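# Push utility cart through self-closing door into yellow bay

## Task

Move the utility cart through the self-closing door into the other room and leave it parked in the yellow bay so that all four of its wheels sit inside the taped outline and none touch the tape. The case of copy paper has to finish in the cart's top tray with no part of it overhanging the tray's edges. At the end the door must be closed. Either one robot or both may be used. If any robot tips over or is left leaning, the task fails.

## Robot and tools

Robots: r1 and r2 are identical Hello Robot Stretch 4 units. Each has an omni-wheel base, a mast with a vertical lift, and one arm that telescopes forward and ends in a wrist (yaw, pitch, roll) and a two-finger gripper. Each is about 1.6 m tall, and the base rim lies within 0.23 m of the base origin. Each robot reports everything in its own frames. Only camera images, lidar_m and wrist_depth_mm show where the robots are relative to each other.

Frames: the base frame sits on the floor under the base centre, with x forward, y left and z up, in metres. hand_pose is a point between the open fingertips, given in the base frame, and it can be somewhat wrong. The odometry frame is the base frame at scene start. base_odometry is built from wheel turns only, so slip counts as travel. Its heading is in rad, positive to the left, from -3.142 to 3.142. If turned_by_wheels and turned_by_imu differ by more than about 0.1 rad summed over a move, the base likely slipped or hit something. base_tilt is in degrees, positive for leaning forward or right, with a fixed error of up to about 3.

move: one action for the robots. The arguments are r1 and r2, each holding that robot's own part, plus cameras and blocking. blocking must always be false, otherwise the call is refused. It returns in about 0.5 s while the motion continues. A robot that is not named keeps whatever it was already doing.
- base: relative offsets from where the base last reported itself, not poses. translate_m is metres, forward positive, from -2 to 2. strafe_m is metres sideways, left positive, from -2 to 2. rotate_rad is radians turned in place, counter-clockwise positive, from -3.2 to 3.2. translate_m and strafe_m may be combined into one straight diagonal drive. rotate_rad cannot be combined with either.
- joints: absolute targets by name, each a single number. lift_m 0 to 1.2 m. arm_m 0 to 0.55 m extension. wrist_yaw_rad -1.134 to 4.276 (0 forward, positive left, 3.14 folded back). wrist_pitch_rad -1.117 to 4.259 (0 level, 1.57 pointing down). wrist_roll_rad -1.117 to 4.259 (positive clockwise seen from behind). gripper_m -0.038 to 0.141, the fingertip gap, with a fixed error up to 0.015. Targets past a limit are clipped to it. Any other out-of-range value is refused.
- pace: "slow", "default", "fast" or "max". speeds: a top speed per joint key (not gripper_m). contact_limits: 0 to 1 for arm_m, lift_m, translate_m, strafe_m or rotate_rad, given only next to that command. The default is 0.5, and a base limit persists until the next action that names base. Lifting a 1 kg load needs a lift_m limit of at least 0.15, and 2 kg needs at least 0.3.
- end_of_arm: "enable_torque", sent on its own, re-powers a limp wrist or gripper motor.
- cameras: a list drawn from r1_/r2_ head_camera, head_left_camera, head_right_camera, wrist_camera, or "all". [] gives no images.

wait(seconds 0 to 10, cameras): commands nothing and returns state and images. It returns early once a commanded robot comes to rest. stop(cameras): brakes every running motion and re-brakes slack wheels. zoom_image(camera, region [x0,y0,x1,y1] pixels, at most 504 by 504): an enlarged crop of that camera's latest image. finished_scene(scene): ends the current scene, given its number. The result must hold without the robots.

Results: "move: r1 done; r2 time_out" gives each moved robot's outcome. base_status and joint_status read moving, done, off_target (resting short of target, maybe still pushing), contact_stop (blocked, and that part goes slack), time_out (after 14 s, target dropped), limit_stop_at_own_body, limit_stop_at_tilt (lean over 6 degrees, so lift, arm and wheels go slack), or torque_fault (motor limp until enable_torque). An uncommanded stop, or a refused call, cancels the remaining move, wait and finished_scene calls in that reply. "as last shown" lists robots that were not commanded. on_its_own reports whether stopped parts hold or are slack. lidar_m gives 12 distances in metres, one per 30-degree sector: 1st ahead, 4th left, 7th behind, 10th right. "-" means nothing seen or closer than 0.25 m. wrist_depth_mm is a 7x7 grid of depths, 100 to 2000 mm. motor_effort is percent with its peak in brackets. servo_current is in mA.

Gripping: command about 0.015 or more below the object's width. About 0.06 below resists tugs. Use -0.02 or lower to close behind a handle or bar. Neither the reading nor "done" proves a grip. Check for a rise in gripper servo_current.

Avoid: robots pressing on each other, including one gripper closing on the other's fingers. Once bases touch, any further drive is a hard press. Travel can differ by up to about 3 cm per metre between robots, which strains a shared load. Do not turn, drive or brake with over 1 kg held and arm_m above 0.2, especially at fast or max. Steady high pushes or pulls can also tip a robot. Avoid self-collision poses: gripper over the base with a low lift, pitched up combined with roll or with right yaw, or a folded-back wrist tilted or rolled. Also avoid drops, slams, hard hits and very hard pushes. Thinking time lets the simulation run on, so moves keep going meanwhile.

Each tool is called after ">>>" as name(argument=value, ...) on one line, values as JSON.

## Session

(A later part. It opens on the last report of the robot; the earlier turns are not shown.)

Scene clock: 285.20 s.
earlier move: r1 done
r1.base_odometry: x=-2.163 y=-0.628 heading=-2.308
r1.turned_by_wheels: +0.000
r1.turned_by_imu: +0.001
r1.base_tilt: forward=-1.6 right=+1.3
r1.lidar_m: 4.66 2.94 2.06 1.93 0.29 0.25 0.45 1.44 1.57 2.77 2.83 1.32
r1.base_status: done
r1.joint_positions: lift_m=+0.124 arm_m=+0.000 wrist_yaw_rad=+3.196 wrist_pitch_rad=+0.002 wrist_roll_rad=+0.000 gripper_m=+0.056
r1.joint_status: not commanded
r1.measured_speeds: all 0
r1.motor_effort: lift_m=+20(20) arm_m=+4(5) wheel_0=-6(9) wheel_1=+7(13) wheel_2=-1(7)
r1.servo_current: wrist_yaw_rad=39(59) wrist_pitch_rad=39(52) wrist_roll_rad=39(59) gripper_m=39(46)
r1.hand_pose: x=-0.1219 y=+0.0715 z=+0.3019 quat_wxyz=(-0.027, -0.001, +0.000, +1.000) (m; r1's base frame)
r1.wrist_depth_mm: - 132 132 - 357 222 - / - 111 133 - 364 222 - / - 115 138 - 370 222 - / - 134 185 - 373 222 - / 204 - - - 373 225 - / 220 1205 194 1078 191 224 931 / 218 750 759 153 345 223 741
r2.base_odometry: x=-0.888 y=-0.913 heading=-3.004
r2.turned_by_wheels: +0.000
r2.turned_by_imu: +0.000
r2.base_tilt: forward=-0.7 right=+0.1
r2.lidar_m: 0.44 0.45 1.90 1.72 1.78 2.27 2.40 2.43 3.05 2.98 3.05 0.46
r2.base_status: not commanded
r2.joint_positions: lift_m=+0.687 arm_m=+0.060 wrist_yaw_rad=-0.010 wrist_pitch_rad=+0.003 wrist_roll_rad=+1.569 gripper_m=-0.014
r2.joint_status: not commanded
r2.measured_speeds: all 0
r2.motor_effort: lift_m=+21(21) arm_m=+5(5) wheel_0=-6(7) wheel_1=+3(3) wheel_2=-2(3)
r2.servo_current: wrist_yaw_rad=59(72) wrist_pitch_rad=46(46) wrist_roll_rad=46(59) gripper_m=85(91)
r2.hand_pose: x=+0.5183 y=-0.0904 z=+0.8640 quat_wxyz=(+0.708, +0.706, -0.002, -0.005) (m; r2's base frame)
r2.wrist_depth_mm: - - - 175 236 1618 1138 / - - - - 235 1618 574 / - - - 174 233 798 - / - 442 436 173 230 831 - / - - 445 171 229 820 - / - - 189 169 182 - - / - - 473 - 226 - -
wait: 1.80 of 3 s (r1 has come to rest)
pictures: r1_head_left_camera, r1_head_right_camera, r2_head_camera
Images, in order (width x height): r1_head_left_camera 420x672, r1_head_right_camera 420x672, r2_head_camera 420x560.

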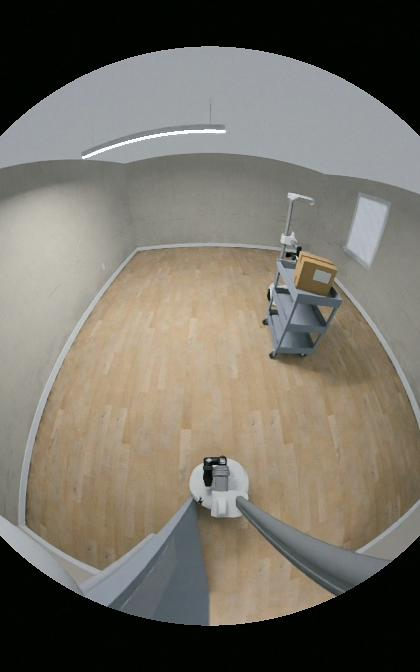

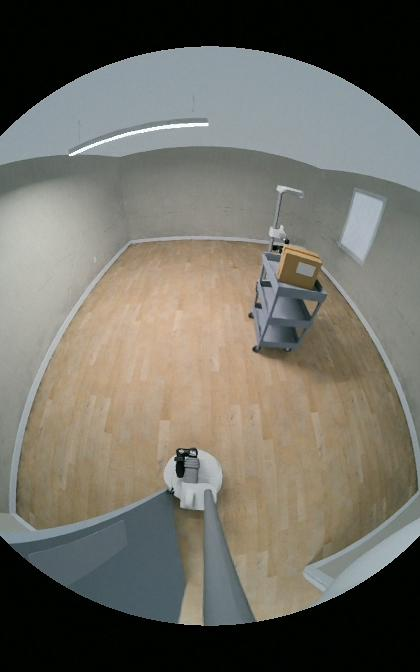

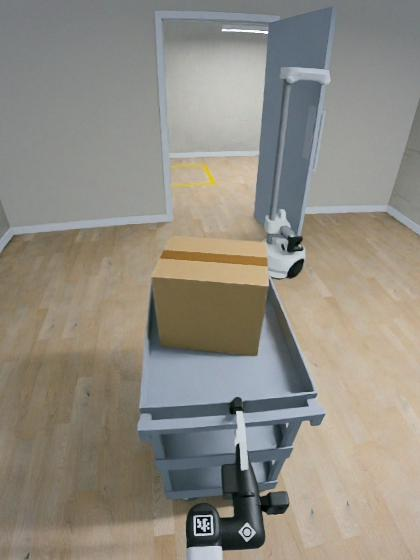

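>>> move(blocking=false, cameras=[], r2={"base":{"strafe_m":0.16,"translate_m":0.03},"pace":"slow"})

>>> wait(seconds=3, cameras=[])

>>> move(blocking=false, cameras=[], r2={"base":{"rotate_rad":-0.13},"pace":"slow"})

>>> wait(seconds=3, cameras=[])

>>> move(blocking=false, cameras=[], r2={"base":{"translate_m":0.3},"pace":"slow"})

>>> wait(seconds=5, cameras=["r2_head_camera"])

Scene clock: 311.33 s.
move: r2 moving
r1: as last shown
r1.turned_by_imu: +0.000
r1.lidar_m: 4.67 2.94 2.03 1.96 0.30 0.25 0.46 1.44 1.54 2.76 2.85 1.31
r1.motor_effort: lift_m=+19(20) arm_m=+5(5) wheel_0=-6(6) wheel_1=+7(7) wheel_2=-1(1)
r1.servo_current: wrist_yaw_rad=39(78) wrist_pitch_rad=46(46) wrist_roll_rad=46(65) gripper_m=46(46)
r1.wrist_depth_mm: - 132 132 - 359 221 - / - 111 132 - 364 222 - / - 114 138 - 370 221 - / - 134 186 - 375 223 - / 205 - - - 375 224 - / 220 1205 193 1098 191 224 931 / 218 741 750 153 347 223 750
r2.base_odometry: x=-0.888 y=-0.926 heading=-3.005
r2.turned_by_wheels: -0.001
r2.turned_by_imu: -0.001
r2.base_tilt: forward=-0.7 right=+0.1
r2.lidar_m: 0.44 0.49 1.88 1.71 1.72 2.28 2.39 2.46 3.09 3.01 3.03 0.50
r2.base_status: translate_m moving; strafe_m moving
r2.joint_positions: lift_m=+0.687 arm_m=+0.060 wrist_yaw_rad=-0.010 wrist_pitch_rad=+0.003 wrist_roll_rad=+1.569 gripper_m=-0.014
r2.joint_status: not commanded
r2.measured_speeds: translate_m=+0.010 strafe_m=+0.052 rotate_rad=-0.003 lift_m=+0.000 arm_m=+0.000 wrist_yaw_rad=+0.000 wrist_pitch_rad=+0.000 wrist_roll_rad=+0.000
r2.motor_effort: lift_m=+21(21) arm_m=+5(5) wheel_0=-9(14) wheel_1=+8(8) wheel_2=-12(12)
r2.servo_current: wrist_yaw_rad=85(85) wrist_pitch_rad=46(46) wrist_roll_rad=52(59) gripper_m=78(91)
r2.hand_pose: x=+0.5183 y=-0.0904 z=+0.8640 quat_wxyz=(+0.708, +0.706, -0.002, -0.005) (m; r2's base frame)
r2.wrist_depth_mm: - - - 175 235 1537 1138 / - - - - 234 1661 574 / - - - 173 233 798 - / - 442 436 172 231 831 - / - - 449 171 229 820 - / - - 189 169 183 - - / - - 469 - 226 1661 -
pictures: none
No camera images: "cameras" was empty.

Scene clock: 313.70 s.
earlier move: r2 done
r1.base_odometry: x=-2.163 y=-0.628 heading=-2.308
r1.turned_by_wheels: +0.000
r1.turned_by_imu: +0.000
r1.base_tilt: forward=-1.6 right=+1.3
r1.lidar_m: 4.65 2.96 2.09 1.95 0.30 0.25 0.48 1.45 1.57 2.76 2.82 1.32
r1.base_status: not commanded
r1.joint_positions: lift_m=+0.124 arm_m=+0.000 wrist_yaw_rad=+3.196 wrist_pitch_rad=+0.002 wrist_roll_rad=+0.000 gripper_m=+0.056
r1.joint_status: not commanded
r1.measured_speeds: all 0
r1.motor_effort: lift_m=+19(20) arm_m=+5(5) wheel_0=-6(7) wheel_1=+7(7) wheel_2=-1(1)
r1.servo_current: wrist_yaw_rad=46(78) wrist_pitch_rad=39(52) wrist_roll_rad=39(65) gripper_m=39(46)
r1.hand_pose: x=-0.1219 y=+0.0715 z=+0.3019 quat_wxyz=(-0.027, -0.001, +0.000, +1.000) (m; r1's base frame)
r1.wrist_depth_mm: - 133 132 - 359 221 - / - 111 133 - 364 221 - / - 114 138 - 368 223 - / - 134 185 - 373 222 - / 205 - - - 377 223 - / 220 1229 194 1078 191 223 917 / 219 759 759 153 345 222 741
r2.base_odometry: x=-0.896 y=-1.075 heading=-3.005
r2.turned_by_wheels: +0.000
r2.turned_by_imu: +0.001
r2.base_tilt: forward=-0.7 right=+0.1
r2.lidar_m: 0.46 0.50 1.72 1.56 1.59 2.08 2.43 2.48 3.14 3.14 3.22 0.48
r2.base_status: done
r2.joint_positions: lift_m=+0.687 arm_m=+0.060 wrist_yaw_rad=-0.010 wrist_pitch_rad=+0.003 wrist_roll_rad=+1.569 gripper_m=-0.014
r2.joint_status: not commanded
r2.measured_speeds: all 0
r2.motor_effort: lift_m=+21(21) arm_m=+5(5) wheel_0=-4(14) wheel_1=+4(9) wheel_2=-11(16)
r2.servo_current: wrist_yaw_rad=72(85) wrist_pitch_rad=39(46) wrist_roll_rad=52(59) gripper_m=85(91)
r2.hand_pose: x=+0.5183 y=-0.0904 z=+0.8641 quat_wxyz=(+0.708, +0.706, -0.003, -0.005) (m; r2's base frame)
r2.wrist_depth_mm: - - - 158 215 1576 1205 / - - - 159 217 1430 - / - - 424 162 221 798 - / - 442 433 164 224 820 - / - - 455 167 225 831 - / - - 188 168 183 - - / - - 508 - 233 1618 -
wait: 2.37 of 3 s (r2 has come to rest)
pictures: none
No camera images: "cameras" was empty.

Scene clock: 314.20 s.
move: r2 moving
r1: as last shown
r1.lidar_m: 4.66 2.93 2.07 1.94 0.31 0.25 0.47 1.41 1.54 2.77 2.82 1.32
r1.motor_effort: lift_m=+20(20) arm_m=+4(5) wheel_0=-6(6) wheel_1=+7(7) wheel_2=-1(1)
r1.servo_current: wrist_yaw_rad=46(78) wrist_pitch_rad=39(46) wrist_roll_rad=52(72) gripper_m=46(46)
r1.wrist_depth_mm: - 133 133 - 357 221 - / - 111 133 - 364 222 - / - 114 138 - 368 223 - / - 134 185 - 375 223 - / 206 - - - 377 223 - / 219 1205 194 1118 191 223 917 / 218 759 750 154 345 223 741
r2.base_odometry: x=-0.896 y=-1.075 heading=-3.109
r2.turned_by_wheels: -0.104
r2.turned_by_imu: -0.101
r2.base_tilt: forward=-0.6 right=+0.1
r2.lidar_m: 0.44 0.48 1.80 1.58 1.58 1.91 2.44 2.45 2.90 3.15 3.18 0.50
r2.base_status: rotate_rad moving
r2.joint_positions: lift_m=+0.687 arm_m=+0.060 wrist_yaw_rad=+0.006 wrist_pitch_rad=+0.003 wrist_roll_rad=+1.569 gripper_m=-0.014
r2.joint_status: not commanded
r2.measured_speeds: translate_m=+0.003 strafe_m=+0.000 rotate_rad=-0.236 lift_m=+0.000 arm_m=+0.000 wrist_yaw_rad=+0.000 wrist_pitch_rad=+0.000 wrist_roll_rad=+0.000
r2.motor_effort: lift_m=+21(21) arm_m=+5(5) wheel_0=+9(13) wheel_1=+7(10) wheel_2=+10(10)
r2.servo_current: wrist_yaw_rad=52(65) wrist_pitch_rad=39(46) wrist_roll_rad=59(59) gripper_m=85(85)
r2.hand_pose: x=+0.5197 y=-0.0857 z=+0.8641 quat_wxyz=(+0.708, +0.706, +0.003, +0.001) (m; r2's base frame)
r2.wrist_depth_mm: - - - 172 231 258 1098 / - - - - 231 1618 603 / - - - 172 231 798 - / - 442 436 172 232 820 - / - - 449 172 231 831 - / - - 189 172 181 831 - / - - 484 - 232 - -
pictures: none
No camera images: "cameras" was empty.

Scene clock: 314.90 s.
earlier move: r2 done
r1.base_odometry: x=-2.163 y=-0.628 heading=-2.308
r1.turned_by_wheels: +0.000
r1.turned_by_imu: +0.000
r1.base_tilt: forward=-1.6 right=+1.3
r1.lidar_m: 4.62 2.94 2.10 1.95 0.33 0.25 0.48 1.42 1.52 2.77 2.83 1.34
r1.base_status: not commanded
r1.joint_positions: lift_m=+0.124 arm_m=+0.000 wrist_yaw_rad=+3.196 wrist_pitch_rad=+0.002 wrist_roll_rad=+0.000 gripper_m=+0.056
r1.joint_status: not commanded
r1.measured_speeds: all 0
r1.motor_effort: lift_m=+20(20) arm_m=+4(5) wheel_0=-6(6) wheel_1=+7(7) wheel_2=-1(1)
r1.servo_current: wrist_yaw_rad=46(78) wrist_pitch_rad=46(46) wrist_roll_rad=59(72) gripper_m=39(46)
r1.hand_pose: x=-0.1219 y=+0.0715 z=+0.3019 quat_wxyz=(-0.027, -0.001, +0.000, +1.000) (m; r1's base frame)
r1.wrist_depth_mm: - 132 133 - 359 221 - / - 112 132 - 366 223 - / - 114 138 - 368 222 - / - 134 186 - 373 223 - / 205 - - - 377 223 - / 220 1205 194 1078 191 224 917 / 219 750 759 153 345 223 741
r2.base_odometry: x=-0.896 y=-1.075 heading=-3.134
r2.turned_by_wheels: -0.025
r2.turned_by_imu: -0.024
r2.base_tilt: forward=-0.7 right=+0.0
r2.lidar_m: 0.44 0.45 1.84 1.58 1.57 1.87 2.41 2.42 2.87 3.16 3.17 0.48
r2.base_status: done
r2.joint_positions: lift_m=+0.687 arm_m=+0.060 wrist_yaw_rad=+0.003 wrist_pitch_rad=+0.003 wrist_roll_rad=+1.569 gripper_m=-0.014
r2.joint_status: not commanded
r2.measured_speeds: all 0
r2.motor_effort: lift_m=+21(21) arm_m=+5(5) wheel_0=+7(13) wheel_1=+6(10) wheel_2=+5(12)
r2.servo_current: wrist_yaw_rad=39(65) wrist_pitch_rad=39(46) wrist_roll_rad=52(65) gripper_m=78(85)
r2.hand_pose: x=+0.5195 y=-0.0866 z=+0.8641 quat_wxyz=(+0.708, +0.706, +0.002, +0.000) (m; r2's base frame)
r2.wrist_depth_mm: - - - 180 241 256 268 / - - - 179 238 1708 1229 / - - - 178 236 788 - / - 480 439 176 235 798 - / - - 449 174 233 820 - / - - 189 173 181 820 - / - - 469 - 229 - -
wait: 0.70 of 3 s (r2 has come to rest)
pictures: none
No camera images: "cameras" was empty.

Scene clock: 315.40 s.
move: r2 moving
r1: as last shown
r1.lidar_m: 4.66 2.98 2.08 1.96 0.29 0.25 0.47 1.43 1.53 2.76 2.83 1.32
r1.motor_effort: lift_m=+19(20) arm_m=+4(5) wheel_0=-6(7) wheel_1=+7(7) wheel_2=-1(1)
r1.servo_current: wrist_yaw_rad=46(59) wrist_pitch_rad=39(46) wrist_roll_rad=46(52) gripper_m=46(46)
r1.wrist_depth_mm: - 133 133 - 357 220 - / - 111 132 - 364 222 - / - 114 138 - 366 223 - / - 135 185 - 373 222 - / 205 - - - 377 224 - / 220 1205 193 1078 190 223 917 / 217 759 750 154 343 222 750
r2.base_odometry: x=-0.908 y=-1.076 heading=-3.134
r2.turned_by_wheels: +0.000
r2.turned_by_imu: +0.000
r2.base_tilt: forward=-0.7 right=+0.0
r2.lidar_m: 0.43 0.45 1.84 1.60 1.59 1.88 2.46 2.47 2.87 3.14 3.16 0.48
r2.base_status: translate_m moving
r2.joint_positions: lift_m=+0.687 arm_m=+0.060 wrist_yaw_rad=-0.003 wrist_pitch_rad=+0.003 wrist_roll_rad=+1.569 gripper_m=-0.014
r2.joint_status: not commanded
r2.measured_speeds: translate_m=+0.048 strafe_m=+0.000 rotate_rad=-0.004 lift_m=+0.000 arm_m=+0.000 wrist_yaw_rad=-0.038 wrist_pitch_rad=+0.000 wrist_roll_rad=+0.000
r2.motor_effort: lift_m=+21(21) arm_m=+5(5) wheel_0=+8(10) wheel_1=+7(9) wheel_2=-16(16)
r2.servo_current: wrist_yaw_rad=46(59) wrist_pitch_rad=39(46) wrist_roll_rad=39(46) gripper_m=78(85)
r2.hand_pose: x=+0.5189 y=-0.0883 z=+0.8641 quat_wxyz=(+0.708, +0.706, +0.000, -0.002) (m; r2's base frame)
r2.wrist_depth_mm: - - - 181 243 253 266 / - - - 179 239 1618 1205 / - - - 176 236 820 - / - - 433 174 233 820 - / - - 445 171 229 809 - / - - 188 168 183 - - / - - 462 - 224 - -
pictures: none
No camera images: "cameras" was empty.

Scene clock: 319.17 s.
earlier move: r2 done
r1.base_odometry: x=-2.163 y=-0.628 heading=-2.308
r1.turned_by_wheels: +0.000
r1.turned_by_imu: +0.000
r1.base_tilt: forward=-1.6 right=+1.3
r1.lidar_m: 4.65 2.95 2.07 1.95 0.29 0.25 0.49 1.44 1.56 2.75 1.24 1.24
r1.base_status: not commanded
r1.joint_positions: lift_m=+0.124 arm_m=+0.000 wrist_yaw_rad=+3.196 wrist_pitch_rad=+0.002 wrist_roll_rad=+0.000 gripper_m=+0.056
r1.joint_status: not commanded
r1.measured_speeds: all 0
r1.motor_effort: lift_m=+19(20) arm_m=+4(5) wheel_0=-6(7) wheel_1=+7(7) wheel_2=-1(1)
r1.servo_current: wrist_yaw_rad=59(65) wrist_pitch_rad=46(52) wrist_roll_rad=65(78) gripper_m=39(52)
r1.hand_pose: x=-0.1219 y=+0.0715 z=+0.3019 quat_wxyz=(-0.027, -0.001, +0.000, +1.000) (m; r1's base frame)
r1.wrist_depth_mm: - 133 133 - 357 220 - / - 111 133 - 362 222 - / - 114 138 - 370 223 - / - 134 186 - 375 223 - / 206 - - - 379 223 - / 220 1229 193 1098 191 224 931 / 218 750 759 153 343 223 750
r2.base_odometry: x=-1.195 y=-1.078 heading=-3.133
r2.turned_by_wheels: +0.001
r2.turned_by_imu: +0.002
r2.base_tilt: forward=-0.7 right=+0.1
r2.lidar_m: 0.36 0.35 1.90 1.65 1.66 1.93 2.72 2.75 3.23 3.08 3.10 0.53
r2.base_status: done
r2.joint_positions: lift_m=+0.687 arm_m=+0.060 wrist_yaw_rad=+0.002 wrist_pitch_rad=+0.003 wrist_roll_rad=+1.569 gripper_m=-0.014
r2.joint_status: not commanded
r2.measured_speeds: all 0
r2.motor_effort: lift_m=+21(21) arm_m=+5(6) wheel_0=+7(12) wheel_1=+5(9) wheel_2=-6(19)
r2.servo_current: wrist_yaw_rad=46(59) wrist_pitch_rad=39(52) wrist_roll_rad=46(59) gripper_m=72(85)
r2.hand_pose: x=+0.5194 y=-0.0868 z=+0.8641 quat_wxyz=(+0.708, +0.706, +0.002, +0.000) (m; r2's base frame)
r2.wrist_depth_mm: - - - - - 1708 1205 / - - - 283 325 1430 1138 / - - - 227 298 1618 1182 / - - - 205 266 1756 517 / - - - 187 244 768 - / - 436 190 169 179 - - / - - 407 - 212 - -
wait: 3.77 of 5 s (r2 has come to rest)
pictures: r2_head_camera
Images, in order (width x height): r2_head_camera 420x560.

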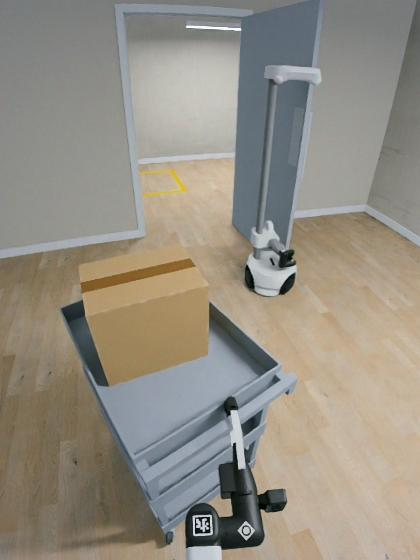

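>>> move(blocking=false, cameras=[], r2={"base":{"strafe_m":-0.2},"pace":"slow"})

>>> wait(seconds=4, cameras=[])

>>> move(blocking=false, cameras=[], r2={"base":{"strafe_m":-0.62,"translate_m":-0.76},"pace":"slow"})

>>> wait(seconds=10, cameras=[])

>>> wait(seconds=3, cameras=["r2_head_camera"])

Scene clock: 348.67 s.
move: r2 moving
r1: as last shown
r1.lidar_m: 4.67 2.96 2.05 1.96 0.30 0.25 0.48 1.43 1.54 2.76 1.22 1.20
r1.motor_effort: lift_m=+20(20) arm_m=+5(5) wheel_0=-6(6) wheel_1=+7(7) wheel_2=-1(1)
r1.servo_current: wrist_yaw_rad=52(78) wrist_pitch_rad=39(46) wrist_roll_rad=46(65) gripper_m=39(46)
r1.wrist_depth_mm: - 133 133 - 362 221 - / - 111 133 - 364 222 - / - 114 138 - 368 224 - / - 134 186 - 373 222 - / 205 - - - 377 223 - / 220 1182 194 1098 191 223 946 / 219 759 750 153 345 221 741
r2.base_odometry: x=-1.195 y=-1.064 heading=-3.133
r2.turned_by_wheels: +0.001
r2.turned_by_imu: +0.001
r2.base_tilt: forward=-0.7 right=+0.0
r2.lidar_m: 0.35 0.34 1.92 1.67 1.69 1.97 2.74 2.74 3.22 3.08 3.07 0.53
r2.base_status: strafe_m moving
r2.joint_positions: lift_m=+0.687 arm_m=+0.060 wrist_yaw_rad=+0.007 wrist_pitch_rad=+0.003 wrist_roll_rad=+1.569 gripper_m=-0.014
r2.joint_status: not commanded
r2.measured_speeds: translate_m=+0.000 strafe_m=-0.056 rotate_rad=-0.001 lift_m=+0.000 arm_m=+0.000 wrist_yaw_rad=+0.021 wrist_pitch_rad=+0.000 wrist_roll_rad=+0.000
r2.motor_effort: lift_m=+21(21) arm_m=+5(5) wheel_0=+13(14) wheel_1=-8(8) wheel_2=+1(4)
r2.servo_current: wrist_yaw_rad=59(65) wrist_pitch_rad=39(52) wrist_roll_rad=46(52) gripper_m=78(85)
r2.hand_pose: x=+0.5198 y=-0.0855 z=+0.8641 quat_wxyz=(+0.708, +0.706, +0.003, +0.001) (m; r2's base frame)
r2.wrist_depth_mm: - - - - - 1661 1182 / - - - 253 327 1464 1138 / - - - 282 298 1661 1229 / - - - 206 267 1756 517 / - - - 189 241 788 - / - 439 189 171 180 - - / - - 410 - 212 - -
pictures: none
No camera images: "cameras" was empty.

Scene clock: 351.30 s.
earlier move: r2 done
r1.base_odometry: x=-2.163 y=-0.628 heading=-2.308
r1.turned_by_wheels: +0.000
r1.turned_by_imu: +0.000
r1.base_tilt: forward=-1.6 right=+1.3
r1.lidar_m: 4.65 2.94 2.06 1.95 0.30 0.25 0.49 1.45 1.53 2.77 1.55 1.24
r1.base_status: not commanded
r1.joint_positions: lift_m=+0.124 arm_m=+0.000 wrist_yaw_rad=+3.196 wrist_pitch_rad=+0.002 wrist_roll_rad=+0.000 gripper_m=+0.056
r1.joint_status: not commanded
r1.measured_speeds: all 0
r1.motor_effort: lift_m=+20(20) arm_m=+4(5) wheel_0=-6(7) wheel_1=+7(7) wheel_2=-1(1)
r1.servo_current: wrist_yaw_rad=65(78) wrist_pitch_rad=46(52) wrist_roll_rad=46(65) gripper_m=46(52)
r1.hand_pose: x=-0.1219 y=+0.0715 z=+0.3019 quat_wxyz=(-0.027, -0.001, +0.000, +1.000) (m; r1's base frame)
r1.wrist_depth_mm: - 133 133 - 359 221 - / - 111 133 - 364 223 - / - 114 139 - 368 222 - / - 134 185 - 370 222 - / 205 - - - 377 223 - / 220 1229 193 1078 191 223 917 / 219 750 750 153 345 223 741
r2.base_odometry: x=-1.197 y=-0.878 heading=-3.133
r2.turned_by_wheels: +0.000
r2.turned_by_imu: +0.002
r2.base_tilt: forward=-0.7 right=+0.1
r2.lidar_m: 0.33 0.32 2.14 1.84 1.87 2.16 2.68 2.71 3.17 2.88 2.88 0.51
r2.base_status: done
r2.joint_positions: lift_m=+0.687 arm_m=+0.060 wrist_yaw_rad=+0.012 wrist_pitch_rad=+0.003 wrist_roll_rad=+1.569 gripper_m=-0.014
r2.joint_status: not commanded
r2.measured_speeds: all 0
r2.motor_effort: lift_m=+21(21) arm_m=+5(5) wheel_0=+6(22) wheel_1=-4(8) wheel_2=+3(4)
r2.servo_current: wrist_yaw_rad=72(91) wrist_pitch_rad=39(52) wrist_roll_rad=46(59) gripper_m=78(85)
r2.hand_pose: x=+0.5203 y=-0.0838 z=+0.8641 quat_wxyz=(+0.708, +0.706, +0.005, +0.003) (m; r2's base frame)
r2.wrist_depth_mm: - - - - - 1708 1182 / - - - 312 - 1618 1205 / - - - 330 351 364 1078 / - - - 287 303 1756 1255 / - - - 212 258 1708 512 / - - 189 167 180 723 - / - - 407 - 211 - -
wait: 2.63 of 4 s (r2 has come to rest)
pictures: none
No camera images: "cameras" was empty.

Scene clock: 351.80 s.
move: r2 moving
r1: as last shown
r1.lidar_m: 4.65 2.97 2.08 1.95 0.31 0.25 0.49 1.42 1.55 2.78 1.58 1.23
r1.motor_effort: lift_m=+19(20) arm_m=+4(5) wheel_0=-6(6) wheel_1=+7(7) wheel_2=-1(1)
r1.servo_current: wrist_yaw_rad=65(65) wrist_pitch_rad=39(52) wrist_roll_rad=46(59) gripper_m=46(46)
r1.wrist_depth_mm: - 132 132 - 362 222 - / - 111 132 - 364 220 - / - 114 138 - 366 223 - / - 134 186 - 375 224 - / 205 - - - 375 223 - / 220 1229 195 1098 191 223 917 / 217 750 750 153 345 222 741
r2.base_odometry: x=-1.187 y=-0.870 heading=-3.131
r2.turned_by_wheels: +0.002
r2.turned_by_imu: +0.002
r2.base_tilt: forward=-0.7 right=+0.1
r2.lidar_m: 0.30 0.32 2.13 1.85 1.87 2.21 2.67 2.69 3.12 2.89 2.88 0.58
r2.base_status: translate_m moving; strafe_m moving
r2.joint_positions: lift_m=+0.687 arm_m=+0.060 wrist_yaw_rad=+0.012 wrist_pitch_rad=+0.003 wrist_roll_rad=+1.569 gripper_m=-0.014
r2.joint_status: not commanded
r2.measured_speeds: translate_m=-0.041 strafe_m=-0.033 rotate_rad=+0.002 lift_m=+0.000 arm_m=+0.000 wrist_yaw_rad=+0.000 wrist_pitch_rad=+0.000 wrist_roll_rad=+0.000
r2.motor_effort: lift_m=+21(21) arm_m=+4(5) wheel_0=+8(10) wheel_1=-9(9) wheel_2=+18(18)
r2.servo_current: wrist_yaw_rad=65(78) wrist_pitch_rad=39(52) wrist_roll_rad=59(59) gripper_m=78(78)
r2.hand_pose: x=+0.5203 y=-0.0838 z=+0.8641 quat_wxyz=(+0.708, +0.706, +0.005, +0.003) (m; r2's base frame)
r2.wrist_depth_mm: - - - - - 1708 1182 / - - - 314 - 1618 1182 / - - - 320 349 359 359 / - - - 286 301 1708 1281 / - - - 213 258 1708 517 / - - 189 168 181 707 - / - - 404 - 211 - -
pictures: none
No camera images: "cameras" was empty.

Scene clock: 361.80 s.
earlier move: r2 moving
r1.base_odometry: x=-2.163 y=-0.628 heading=-2.308
r1.turned_by_wheels: +0.000
r1.turned_by_imu: -0.001
r1.base_tilt: forward=-1.6 right=+1.3
r1.lidar_m: 1.74 2.94 2.08 1.96 0.31 0.25 0.48 1.43 1.55 2.75 2.83 1.88
r1.base_status: not commanded
r1.joint_positions: lift_m=+0.124 arm_m=+0.000 wrist_yaw_rad=+3.196 wrist_pitch_rad=+0.002 wrist_roll_rad=+0.000 gripper_m=+0.056
r1.joint_status: not commanded
r1.measured_speeds: all 0
r1.motor_effort: lift_m=+19(20) arm_m=+4(5) wheel_0=-6(7) wheel_1=+7(7) wheel_2=-1(1)
r1.servo_current: wrist_yaw_rad=46(72) wrist_pitch_rad=46(52) wrist_roll_rad=65(78) gripper_m=46(52)
r1.hand_pose: x=-0.1219 y=+0.0715 z=+0.3019 quat_wxyz=(-0.027, -0.001, +0.000, +1.000) (m; r1's base frame)
r1.wrist_depth_mm: - 133 132 - 359 222 - / - 112 133 - 366 221 - / - 114 139 - 368 222 - / - 134 185 - 375 223 - / 206 - - - 375 224 - / 219 1205 193 1098 191 224 931 / 218 750 759 153 345 223 741
r2.base_odometry: x=-0.445 y=-0.253 heading=-3.133
r2.turned_by_wheels: -0.001
r2.turned_by_imu: +0.000
r2.base_tilt: forward=-0.7 right=+0.1
r2.lidar_m: 0.37 0.36 2.61 2.26 2.26 2.11 1.81 1.80 2.12 2.47 2.46 0.52
r2.base_status: translate_m moving; strafe_m moving
r2.joint_positions: lift_m=+0.687 arm_m=+0.060 wrist_yaw_rad=+0.002 wrist_pitch_rad=+0.003 wrist_roll_rad=+1.569 gripper_m=-0.014
r2.joint_status: not commanded
r2.measured_speeds: translate_m=-0.021 strafe_m=-0.017 rotate_rad=-0.001 lift_m=+0.000 arm_m=+0.000 wrist_yaw_rad=+0.000 wrist_pitch_rad=+0.000 wrist_roll_rad=+0.000
r2.motor_effort: lift_m=+21(21) arm_m=+4(5) wheel_0=+3(11) wheel_1=-7(10) wheel_2=+9(18)
r2.servo_current: wrist_yaw_rad=52(85) wrist_pitch_rad=33(52) wrist_roll_rad=46(65) gripper_m=78(85)
r2.hand_pose: x=+0.5194 y=-0.0869 z=+0.8641 quat_wxyz=(+0.708, +0.706, +0.002, +0.000) (m; r2's base frame)
r2.wrist_depth_mm: - - - 277 - 1708 1182 / - - - 294 324 1499 1138 / - - - 283 300 1618 1182 / - - - 262 267 1708 512 / - - - 190 248 759 - / - 439 189 174 180 - - / - - 413 - 213 - -
wait: 10.00 s; no rest
pictures: none
No camera images: "cameras" was empty.

Scene clock: 362.33 s.
earlier move: r2 done
r1.base_odometry: x=-2.163 y=-0.628 heading=-2.308
r1.turned_by_wheels: +0.000
r1.turned_by_imu: +0.000
r1.base_tilt: forward=-1.6 right=+1.3
r1.lidar_m: 1.75 2.94 2.09 1.96 0.29 0.25 0.48 1.44 1.55 2.76 2.83 1.91
r1.base_status: not commanded
r1.joint_positions: lift_m=+0.124 arm_m=+0.000 wrist_yaw_rad=+3.196 wrist_pitch_rad=+0.002 wrist_roll_rad=+0.000 gripper_m=+0.056
r1.joint_status: not commanded
r1.measured_speeds: all 0
r1.motor_effort: lift_m=+19(20) arm_m=+4(5) wheel_0=-6(7) wheel_1=+7(7) wheel_2=-1(1)
r1.servo_current: wrist_yaw_rad=39(72) wrist_pitch_rad=39(52) wrist_roll_rad=46(78) gripper_m=46(52)
r1.hand_pose: x=-0.1219 y=+0.0715 z=+0.3019 quat_wxyz=(-0.027, -0.001, +0.000, +1.000) (m; r1's base frame)
r1.wrist_depth_mm: - 133 133 - 357 222 - / - 112 133 - 362 221 - / - 114 138 - 368 222 - / - 134 186 - 375 222 - / 205 - - - 375 223 - / 220 1229 193 1078 190 222 931 / 218 750 759 153 345 223 759
r2.base_odometry: x=-0.443 y=-0.251 heading=-3.133
r2.turned_by_wheels: +0.000
r2.turned_by_imu: +0.000
r2.base_tilt: forward=-0.7 right=+0.1
r2.lidar_m: 0.35 0.34 2.64 2.24 2.24 2.10 1.81 1.82 2.14 2.47 2.47 0.52
r2.base_status: done
r2.joint_positions: lift_m=+0.687 arm_m=+0.060 wrist_yaw_rad=+0.002 wrist_pitch_rad=+0.003 wrist_roll_rad=+1.569 gripper_m=-0.014
r2.joint_status: not commanded
r2.measured_speeds: all 0
r2.motor_effort: lift_m=+21(21) arm_m=+4(5) wheel_0=+2(11) wheel_1=-5(10) wheel_2=+5(18)
r2.servo_current: wrist_yaw_rad=52(85) wrist_pitch_rad=39(52) wrist_roll_rad=52(65) gripper_m=78(85)
r2.hand_pose: x=+0.5194 y=-0.0869 z=+0.8641 quat_wxyz=(+0.708, +0.706, +0.002, +0.000) (m; r2's base frame)
r2.wrist_depth_mm: - - - - - 1708 1182 / - - - 294 325 1499 1138 / - - - 285 298 1618 1205 / - - - 259 268 1808 512 / - - - 190 243 750 - / - 436 189 174 180 - - / - - 413 - 213 - -
wait: 0.53 of 3 s (r2 has come to rest)
pictures: r2_head_camera
Images, in order (width x height): r2_head_camera 420x560.

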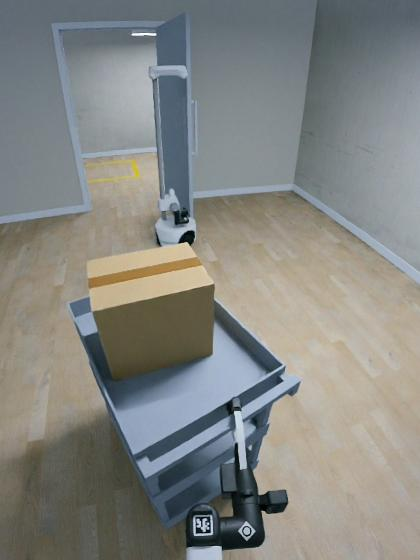

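>>> move(blocking=false, cameras=[], r2={"base":{"strafe_m":0.2},"pace":"slow"})

>>> wait(seconds=4, cameras=[])

>>> move(blocking=false, cameras=[], r2={"base":{"strafe_m":0.16,"translate_m":0.35},"pace":"slow"})

>>> wait(seconds=6, cameras=["r2_head_camera"])

Scene clock: 377.37 s.
move: r2 moving
r1: as last shown
r1.lidar_m: 1.75 2.97 2.09 1.96 0.30 0.25 0.44 1.44 1.55 2.77 2.83 1.90
r1.motor_effort: lift_m=+19(20) arm_m=+4(5) wheel_0=-6(6) wheel_1=+7(7) wheel_2=-1(1)
r1.servo_current: wrist_yaw_rad=59(65) wrist_pitch_rad=46(52) wrist_roll_rad=33(59) gripper_m=39(46)
r1.wrist_depth_mm: - 133 132 - 357 222 - / - 112 132 - 362 222 - / - 114 139 - 370 223 - / - 134 186 - 373 222 - / 205 - - - 375 222 - / 219 1205 193 1078 191 223 917 / 219 759 750 153 343 221 741
r2.base_odometry: x=-0.443 y=-0.265 heading=-3.133
r2.turned_by_wheels: -0.001
r2.turned_by_imu: +0.000
r2.base_tilt: forward=-0.7 right=+0.1
r2.lidar_m: 0.37 0.37 2.60 2.24 2.24 2.09 1.81 1.80 2.14 2.47 2.47 0.54
r2.base_status: strafe_m moving
r2.joint_positions: lift_m=+0.687 arm_m=+0.060 wrist_yaw_rad=-0.005 wrist_pitch_rad=+0.003 wrist_roll_rad=+1.569 gripper_m=-0.014
r2.joint_status: not commanded
r2.measured_speeds: translate_m=+0.000 strafe_m=+0.055 rotate_rad=+0.000 lift_m=+0.000 arm_m=+0.000 wrist_yaw_rad=-0.025 wrist_pitch_rad=+0.000 wrist_roll_rad=+0.000
r2.motor_effort: lift_m=+21(21) arm_m=+4(4) wheel_0=-13(13) wheel_1=+5(7) wheel_2=-1(4)
r2.servo_current: wrist_yaw_rad=59(59) wrist_pitch_rad=39(52) wrist_roll_rad=39(52) gripper_m=78(85)
r2.hand_pose: x=+0.5188 y=-0.0890 z=+0.8641 quat_wxyz=(+0.708, +0.706, -0.001, -0.003) (m; r2's base frame)
r2.wrist_depth_mm: - - - - - 1708 1205 / - - - 296 325 1430 1138 / - - - 285 300 1661 1205 / - - - 207 268 1708 517 / - - - 189 243 788 - / - 442 190 172 180 - - / - - 410 - 214 - -
pictures: none
No camera images: "cameras" was empty.

Scene clock: 380.03 s.
earlier move: r2 done
r1.base_odometry: x=-2.163 y=-0.628 heading=-2.308
r1.turned_by_wheels: +0.000
r1.turned_by_imu: +0.000
r1.base_tilt: forward=-1.6 right=+1.3
r1.lidar_m: 1.72 2.96 2.07 1.94 0.31 0.25 0.48 1.45 1.54 2.75 2.85 1.80
r1.base_status: not commanded
r1.joint_positions: lift_m=+0.124 arm_m=+0.000 wrist_yaw_rad=+3.196 wrist_pitch_rad=+0.002 wrist_roll_rad=+0.000 gripper_m=+0.056
r1.joint_status: not commanded
r1.measured_speeds: all 0
r1.motor_effort: lift_m=+19(20) arm_m=+4(5) wheel_0=-6(7) wheel_1=+7(7) wheel_2=-1(1)
r1.servo_current: wrist_yaw_rad=59(65) wrist_pitch_rad=39(52) wrist_roll_rad=33(65) gripper_m=46(52)
r1.hand_pose: x=-0.1219 y=+0.0715 z=+0.3019 quat_wxyz=(-0.027, -0.001, +0.000, +1.000) (m; r1's base frame)
r1.wrist_depth_mm: - 133 133 - 357 221 - / - 111 133 - 366 222 - / - 114 138 - 368 222 - / - 134 186 - 373 222 - / 204 - - - 375 223 - / 220 1182 193 1078 191 224 917 / 218 759 759 153 343 222 741
r2.base_odometry: x=-0.441 y=-0.451 heading=-3.133
r2.turned_by_wheels: +0.000
r2.turned_by_imu: -0.002
r2.base_tilt: forward=-0.7 right=+0.1
r2.lidar_m: 0.40 0.37 2.39 2.03 2.02 2.12 1.81 1.84 2.21 2.66 2.67 0.52
r2.base_status: done
r2.joint_positions: lift_m=+0.687 arm_m=+0.060 wrist_yaw_rad=-0.010 wrist_pitch_rad=+0.003 wrist_roll_rad=+1.569 gripper_m=-0.014
r2.joint_status: not commanded
r2.measured_speeds: all 0
r2.motor_effort: lift_m=+21(21) arm_m=+4(4) wheel_0=-6(18) wheel_1=+3(8) wheel_2=-4(6)
r2.servo_current: wrist_yaw_rad=65(78) wrist_pitch_rad=39(52) wrist_roll_rad=46(59) gripper_m=78(85)
r2.hand_pose: x=+0.5183 y=-0.0904 z=+0.8641 quat_wxyz=(+0.708, +0.706, -0.003, -0.005) (m; r2's base frame)
r2.wrist_depth_mm: - - - 237 - 1618 1138 / - - - 215 279 306 1078 / - - - 200 264 1756 1205 / - - - 187 250 1661 - / - - 439 180 236 831 - / - 436 188 168 183 - - / - - 424 - 215 - -
wait: 2.67 of 4 s (r2 has come to rest)
pictures: none
No camera images: "cameras" was empty.

Scene clock: 380.53 s.
move: r2 moving
r1: as last shown
r1.base_tilt: forward=-1.5 right=+1.3
r1.lidar_m: 1.72 2.97 2.07 1.92 0.28 0.25 0.46 1.44 1.53 2.78 2.82 1.79
r1.motor_effort: lift_m=+19(20) arm_m=+5(5) wheel_0=-6(6) wheel_1=+7(7) wheel_2=-1(1)
r1.servo_current: wrist_yaw_rad=52(59) wrist_pitch_rad=46(46) wrist_roll_rad=46(59) gripper_m=39(46)
r1.wrist_depth_mm: - 133 133 - 357 221 - / - 111 133 - 364 221 - / - 114 139 - 368 221 - / - 134 185 - 377 222 - / 205 - - - 375 222 - / 220 1229 193 1118 191 224 917 / 218 759 750 153 343 222 741
r2.base_odometry: x=-0.453 y=-0.457 heading=-3.134
r2.turned_by_wheels: -0.001
r2.turned_by_imu: -0.001
r2.base_tilt: forward=-0.7 right=+0.1
r2.lidar_m: 0.40 0.37 2.41 2.06 2.03 2.17 1.86 1.87 2.22 2.66 2.66 0.52
r2.base_status: translate_m moving; strafe_m moving
r2.joint_positions: lift_m=+0.687 arm_m=+0.060 wrist_yaw_rad=-0.010 wrist_pitch_rad=+0.003 wrist_roll_rad=+1.569 gripper_m=-0.014
r2.joint_status: not commanded
r2.measured_speeds: translate_m=+0.048 strafe_m=+0.023 rotate_rad=-0.001 lift_m=+0.000 arm_m=+0.000 wrist_yaw_rad=+0.000 wrist_pitch_rad=+0.000 wrist_roll_rad=+0.000
r2.motor_effort: lift_m=+21(21) arm_m=+4(4) wheel_0=+1(6) wheel_1=+9(9) wheel_2=-18(18)
r2.servo_current: wrist_yaw_rad=65(65) wrist_pitch_rad=46(46) wrist_roll_rad=39(52) gripper_m=78(85)
r2.hand_pose: x=+0.5183 y=-0.0904 z=+0.8641 quat_wxyz=(+0.708, +0.706, -0.003, -0.005) (m; r2's base frame)
r2.wrist_depth_mm: - - - 237 - 1618 1138 / - - - 215 279 304 304 / - - - 201 264 1756 1205 / - - - 187 248 1708 - / - - 436 177 235 831 - / - 433 188 168 182 - - / - - 415 - 213 - -
pictures: none
No camera images: "cameras" was empty.

Scene clock: 385.07 s.
earlier move: r2 done
r1.base_odometry: x=-2.163 y=-0.628 heading=-2.308
r1.turned_by_wheels: +0.000
r1.turned_by_imu: +0.000
r1.base_tilt: forward=-1.6 right=+1.3
r1.lidar_m: 1.64 2.96 2.07 1.95 0.29 0.25 0.43 1.43 1.55 2.77 2.83 1.45
r1.base_status: not commanded
r1.joint_positions: lift_m=+0.124 arm_m=+0.000 wrist_yaw_rad=+3.196 wrist_pitch_rad=+0.002 wrist_roll_rad=+0.000 gripper_m=+0.056
r1.joint_status: not commanded
r1.measured_speeds: all 0
r1.motor_effort: lift_m=+20(20) arm_m=+5(5) wheel_0=-6(7) wheel_1=+7(7) wheel_2=-1(1)
r1.servo_current: wrist_yaw_rad=33(65) wrist_pitch_rad=33(52) wrist_roll_rad=46(78) gripper_m=46(46)
r1.hand_pose: x=-0.1219 y=+0.0715 z=+0.3019 quat_wxyz=(-0.027, -0.001, +0.000, +1.000) (m; r1's base frame)
r1.wrist_depth_mm: - 133 133 - 359 220 - / - 111 133 - 362 222 - / - 114 138 - 368 222 - / - 134 185 - 370 223 - / 206 - - - 375 223 - / 220 1229 194 1098 191 223 931 / 218 759 759 153 345 222 750
r2.base_odometry: x=-0.790 y=-0.614 heading=-3.133
r2.turned_by_wheels: +0.001
r2.turned_by_imu: +0.003
r2.base_tilt: forward=-0.7 right=+0.1
r2.lidar_m: 0.36 0.33 2.32 2.02 1.98 2.39 2.23 2.24 2.65 2.74 2.75 0.52
r2.base_status: done
r2.joint_positions: lift_m=+0.687 arm_m=+0.060 wrist_yaw_rad=+0.000 wrist_pitch_rad=+0.003 wrist_roll_rad=+1.569 gripper_m=-0.014
r2.joint_status: not commanded
r2.measured_speeds: all 0
r2.motor_effort: lift_m=+21(21) arm_m=+4(4) wheel_0=+8(14) wheel_1=+4(9) wheel_2=-6(19)
r2.servo_current: wrist_yaw_rad=33(78) wrist_pitch_rad=46(52) wrist_roll_rad=39(65) gripper_m=85(85)
r2.hand_pose: x=+0.5193 y=-0.0875 z=+0.8641 quat_wxyz=(+0.708, +0.706, +0.001, -0.001) (m; r2's base frame)
r2.wrist_depth_mm: - - - - - 1708 1182 / - - - 279 322 1499 1160 / - - - 228 298 1537 1138 / - - - 205 266 1756 521 / - - - 187 243 1756 - / - 433 189 169 179 - - / - - 407 - 212 - -
wait: 4.53 of 6 s (r2 has come to rest)
pictures: r2_head_camera
Images, in order (width x height): r2_head_camera 420x560.

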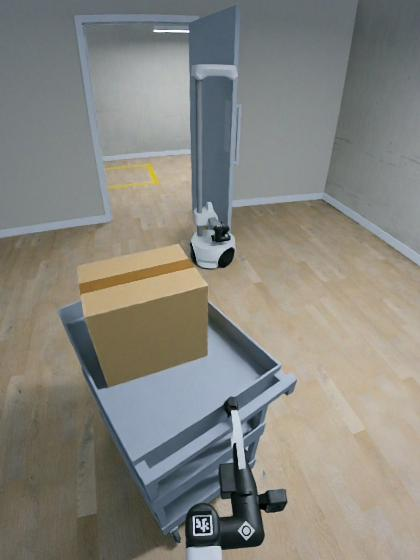

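>>> move(blocking=false, cameras=[], r2={"base":{"strafe_m":0.3,"translate_m":0.06},"pace":"slow"})

>>> wait(seconds=5, cameras=["r2_head_camera","r2_wrist_camera"])

Scene clock: 397.67 s.
move: r2 moving
r1: as last shown
r1.lidar_m: 1.64 2.96 2.07 1.95 0.31 0.25 0.49 1.42 1.55 2.77 2.81 1.43
r1.motor_effort: lift_m=+19(20) arm_m=+4(5) wheel_0=-6(6) wheel_1=+7(7) wheel_2=-1(1)
r1.servo_current: wrist_yaw_rad=33(65) wrist_pitch_rad=46(46) wrist_roll_rad=52(52) gripper_m=46(46)
r1.wrist_depth_mm: - 133 133 - 359 221 - / - 111 133 - 364 221 - / - 114 139 - 366 223 - / - 134 186 - 375 222 - / 204 - - - 375 224 - / 220 1205 193 1098 191 224 931 / 218 750 768 153 345 223 732
r2.base_odometry: x=-0.792 y=-0.627 heading=-3.134
r2.turned_by_wheels: -0.001
r2.turned_by_imu: +0.000
r2.base_tilt: forward=-0.7 right=+0.1
r2.lidar_m: 0.34 0.32 2.30 2.00 2.00 2.37 2.22 2.24 2.65 2.76 2.75 0.53
r2.base_status: translate_m moving; strafe_m moving
r2.joint_positions: lift_m=+0.687 arm_m=+0.060 wrist_yaw_rad=-0.001 wrist_pitch_rad=+0.003 wrist_roll_rad=+1.569 gripper_m=-0.014
r2.joint_status: not commanded
r2.measured_speeds: translate_m=+0.010 strafe_m=+0.050 rotate_rad=-0.003 lift_m=+0.000 arm_m=+0.000 wrist_yaw_rad=-0.021 wrist_pitch_rad=+0.000 wrist_roll_rad=+0.000
r2.motor_effort: lift_m=+21(21) arm_m=+4(4) wheel_0=-6(9) wheel_1=+8(9) wheel_2=-10(10)
r2.servo_current: wrist_yaw_rad=46(52) wrist_pitch_rad=46(52) wrist_roll_rad=65(65) gripper_m=72(85)
r2.hand_pose: x=+0.5191 y=-0.0878 z=+0.8641 quat_wxyz=(+0.708, +0.706, +0.001, -0.002) (m; r2's base frame)
r2.wrist_depth_mm: - - - - - 1708 1205 / - - - 290 324 1499 1118 / - - - 229 304 1499 1160 / - - - 206 268 1756 521 / - - - 187 244 1661 - / - 436 189 167 181 - - / - - 402 - 210 - -
pictures: none
No camera images: "cameras" was empty.

Scene clock: 401.47 s.
earlier move: r2 done
r1.base_odometry: x=-2.163 y=-0.628 heading=-2.308
r1.turned_by_wheels: +0.000
r1.turned_by_imu: +0.000
r1.base_tilt: forward=-1.6 right=+1.3
r1.lidar_m: 4.64 2.96 2.07 1.96 0.31 0.25 0.47 1.45 1.54 2.75 2.83 1.40
r1.base_status: not commanded
r1.joint_positions: lift_m=+0.124 arm_m=+0.000 wrist_yaw_rad=+3.196 wrist_pitch_rad=+0.002 wrist_roll_rad=+0.000 gripper_m=+0.056
r1.joint_status: not commanded
r1.measured_speeds: all 0
r1.motor_effort: lift_m=+19(20) arm_m=+5(5) wheel_0=-6(7) wheel_1=+7(7) wheel_2=-1(1)
r1.servo_current: wrist_yaw_rad=59(65) wrist_pitch_rad=46(52) wrist_roll_rad=52(72) gripper_m=39(46)
r1.hand_pose: x=-0.1219 y=+0.0715 z=+0.3019 quat_wxyz=(-0.027, -0.001, +0.000, +1.000) (m; r1's base frame)
r1.wrist_depth_mm: - 133 132 - 359 222 - / - 112 133 - 362 222 - / - 114 139 - 366 221 - / - 134 186 - 370 221 - / 205 - - - 375 224 - / 220 1229 194 1098 191 224 917 / 219 759 759 153 345 223 750
r2.base_odometry: x=-0.847 y=-0.914 heading=-3.134
r2.turned_by_wheels: +0.000
r2.turned_by_imu: -0.001
r2.base_tilt: forward=-0.7 right=+0.0
r2.lidar_m: 0.37 0.37 2.00 1.73 1.70 2.08 2.35 2.35 2.77 3.00 3.02 0.51
r2.base_status: done
r2.joint_positions: lift_m=+0.687 arm_m=+0.060 wrist_yaw_rad=-0.009 wrist_pitch_rad=+0.003 wrist_roll_rad=+1.569 gripper_m=-0.014
r2.joint_status: not commanded
r2.measured_speeds: all 0
r2.motor_effort: lift_m=+21(21) arm_m=+4(4) wheel_0=-9(17) wheel_1=+2(9) wheel_2=-5(14)
r2.servo_current: wrist_yaw_rad=52(78) wrist_pitch_rad=46(52) wrist_roll_rad=39(65) gripper_m=72(85)
r2.hand_pose: x=+0.5185 y=-0.0901 z=+0.8641 quat_wxyz=(+0.708, +0.706, -0.002, -0.004) (m; r2's base frame)
r2.wrist_depth_mm: - - - 247 - 1661 1205 / - - - 282 296 306 306 / - - - 208 271 1756 1182 / - - - 195 254 1756 - / - - 439 183 239 798 - / - 436 189 171 180 - - / - - 421 - 216 - -
wait: 3.80 of 5 s (r2 has come to rest)
pictures: r2_head_camera, r2_wrist_camera
Images, in order (width x height): r2_head_camera 420x560, r2_wrist_camera 616x392.

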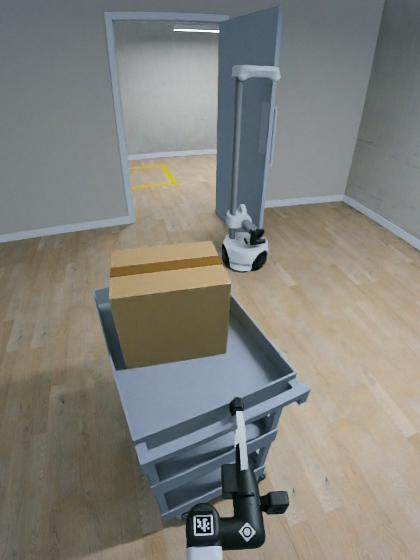

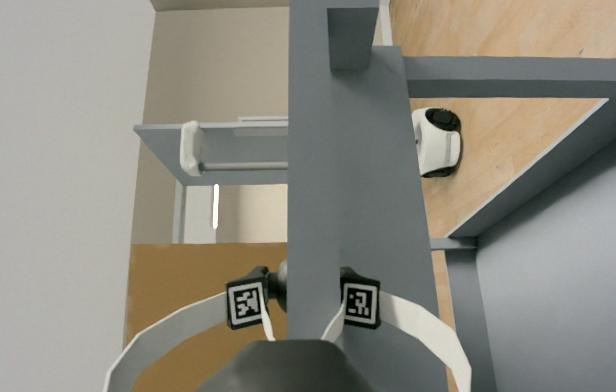

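>>> move(blocking=false, cameras=[], r2={"base":{"strafe_m":0.3},"pace":"slow"})

>>> wait(seconds=5, cameras=["r2_head_camera"])

Scene clock: 415.40 s.
move: r2 moving
r1: as last shown
r1.lidar_m: 4.65 2.95 2.07 1.95 0.31 0.25 0.48 1.45 1.56 2.76 2.84 1.37
r1.motor_effort: lift_m=+20(20) arm_m=+5(5) wheel_0=-6(7) wheel_1=+7(7) wheel_2=-1(1)
r1.servo_current: wrist_yaw_rad=39(59) wrist_pitch_rad=39(46) wrist_roll_rad=46(65) gripper_m=39(46)
r1.wrist_depth_mm: - 133 132 - 357 222 - / - 111 132 - 364 221 - / - 114 138 - 366 223 - / - 134 186 - 375 222 - / 206 - - - 377 223 - / 220 1205 194 1098 191 223 931 / 217 759 750 154 345 221 750
r2.base_odometry: x=-0.847 y=-0.929 heading=-3.135
r2.turned_by_wheels: -0.001
r2.turned_by_imu: +0.000
r2.base_tilt: forward=-0.7 right=+0.1
r2.lidar_m: 0.40 0.39 2.00 1.71 1.70 2.03 2.37 2.35 2.78 3.03 3.02 0.52
r2.base_status: strafe_m moving
r2.joint_positions: lift_m=+0.687 arm_m=+0.060 wrist_yaw_rad=-0.009 wrist_pitch_rad=+0.003 wrist_roll_rad=+1.569 gripper_m=-0.014
r2.joint_status: not commanded
r2.measured_speeds: translate_m=+0.000 strafe_m=+0.056 rotate_rad=-0.003 lift_m=+0.000 arm_m=+0.000 wrist_yaw_rad=+0.000 wrist_pitch_rad=+0.000 wrist_roll_rad=+0.000
r2.motor_effort: lift_m=+21(21) arm_m=+4(4) wheel_0=-18(18) wheel_1=+6(8) wheel_2=+0(3)
r2.servo_current: wrist_yaw_rad=59(72) wrist_pitch_rad=39(46) wrist_roll_rad=39(59) gripper_m=78(85)
r2.hand_pose: x=+0.5185 y=-0.0901 z=+0.8641 quat_wxyz=(+0.708, +0.706, -0.002, -0.004) (m; r2's base frame)
r2.wrist_depth_mm: - - - 249 - 1756 1182 / - - - 282 293 306 306 / - - - 208 272 1708 1229 / - - - 195 254 1756 - / - - 442 183 240 798 - / - 436 190 170 180 - - / - - 421 - 216 - -
pictures: none
No camera images: "cameras" was empty.

Scene clock: 419.03 s.
earlier move: r2 done
r1.base_odometry: x=-2.163 y=-0.628 heading=-2.308
r1.turned_by_wheels: +0.000
r1.turned_by_imu: +0.000
r1.base_tilt: forward=-1.6 right=+1.3
r1.lidar_m: 4.65 2.94 2.07 1.93 0.30 0.25 0.50 1.45 1.57 2.77 1.69 1.43
r1.base_status: not commanded
r1.joint_positions: lift_m=+0.124 arm_m=+0.000 wrist_yaw_rad=+3.196 wrist_pitch_rad=+0.002 wrist_roll_rad=+0.000 gripper_m=+0.056
r1.joint_status: not commanded
r1.measured_speeds: all 0
r1.motor_effort: lift_m=+20(20) arm_m=+4(5) wheel_0=-6(7) wheel_1=+7(7) wheel_2=-1(1)
r1.servo_current: wrist_yaw_rad=46(65) wrist_pitch_rad=33(52) wrist_roll_rad=52(65) gripper_m=39(52)
r1.hand_pose: x=-0.1219 y=+0.0715 z=+0.3019 quat_wxyz=(-0.027, -0.001, +0.000, +1.000) (m; r1's base frame)
r1.wrist_depth_mm: - 133 133 - 357 221 - / - 112 132 - 366 221 - / - 114 138 - 368 222 - / - 134 186 - 373 223 - / 206 - - - 377 223 - / 220 1205 193 1078 192 224 917 / 218 750 741 154 345 223 741
r2.base_odometry: x=-0.845 y=-1.214 heading=-3.134
r2.turned_by_wheels: +0.000
r2.turned_by_imu: +0.000
r2.base_tilt: forward=-0.6 right=+0.1
r2.lidar_m: 0.44 0.45 1.65 1.43 1.41 1.66 2.44 2.43 2.86 3.31 3.32 0.50
r2.base_status: done
r2.joint_positions: lift_m=+0.687 arm_m=+0.060 wrist_yaw_rad=-0.006 wrist_pitch_rad=+0.003 wrist_roll_rad=+1.569 gripper_m=-0.014
r2.joint_status: not commanded
r2.measured_speeds: all 0
r2.motor_effort: lift_m=+21(21) arm_m=+4(4) wheel_0=-8(18) wheel_1=+3(8) wheel_2=+0(3)
r2.servo_current: wrist_yaw_rad=46(72) wrist_pitch_rad=39(46) wrist_roll_rad=52(59) gripper_m=78(85)
r2.hand_pose: x=+0.5188 y=-0.0890 z=+0.8641 quat_wxyz=(+0.708, +0.706, -0.001, -0.003) (m; r2's base frame)
r2.wrist_depth_mm: - - - 185 247 254 266 / - - - 183 243 1756 1182 / - - - 180 240 820 - / - - 439 178 236 - - / - 449 449 176 234 831 - / - - 190 173 180 809 - / - - 466 - 229 - -
wait: 3.63 of 5 s (r2 has come to rest)
pictures: r2_head_camera
Images, in order (width x height): r2_head_camera 420x560.

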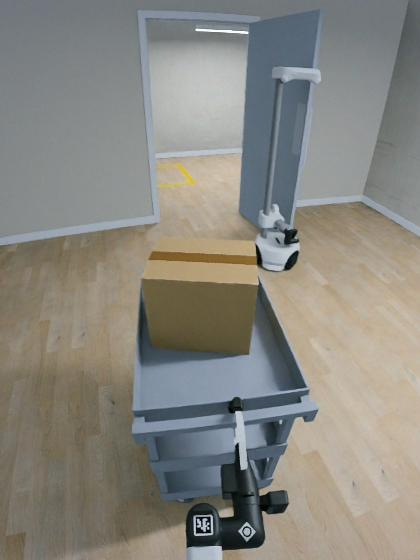

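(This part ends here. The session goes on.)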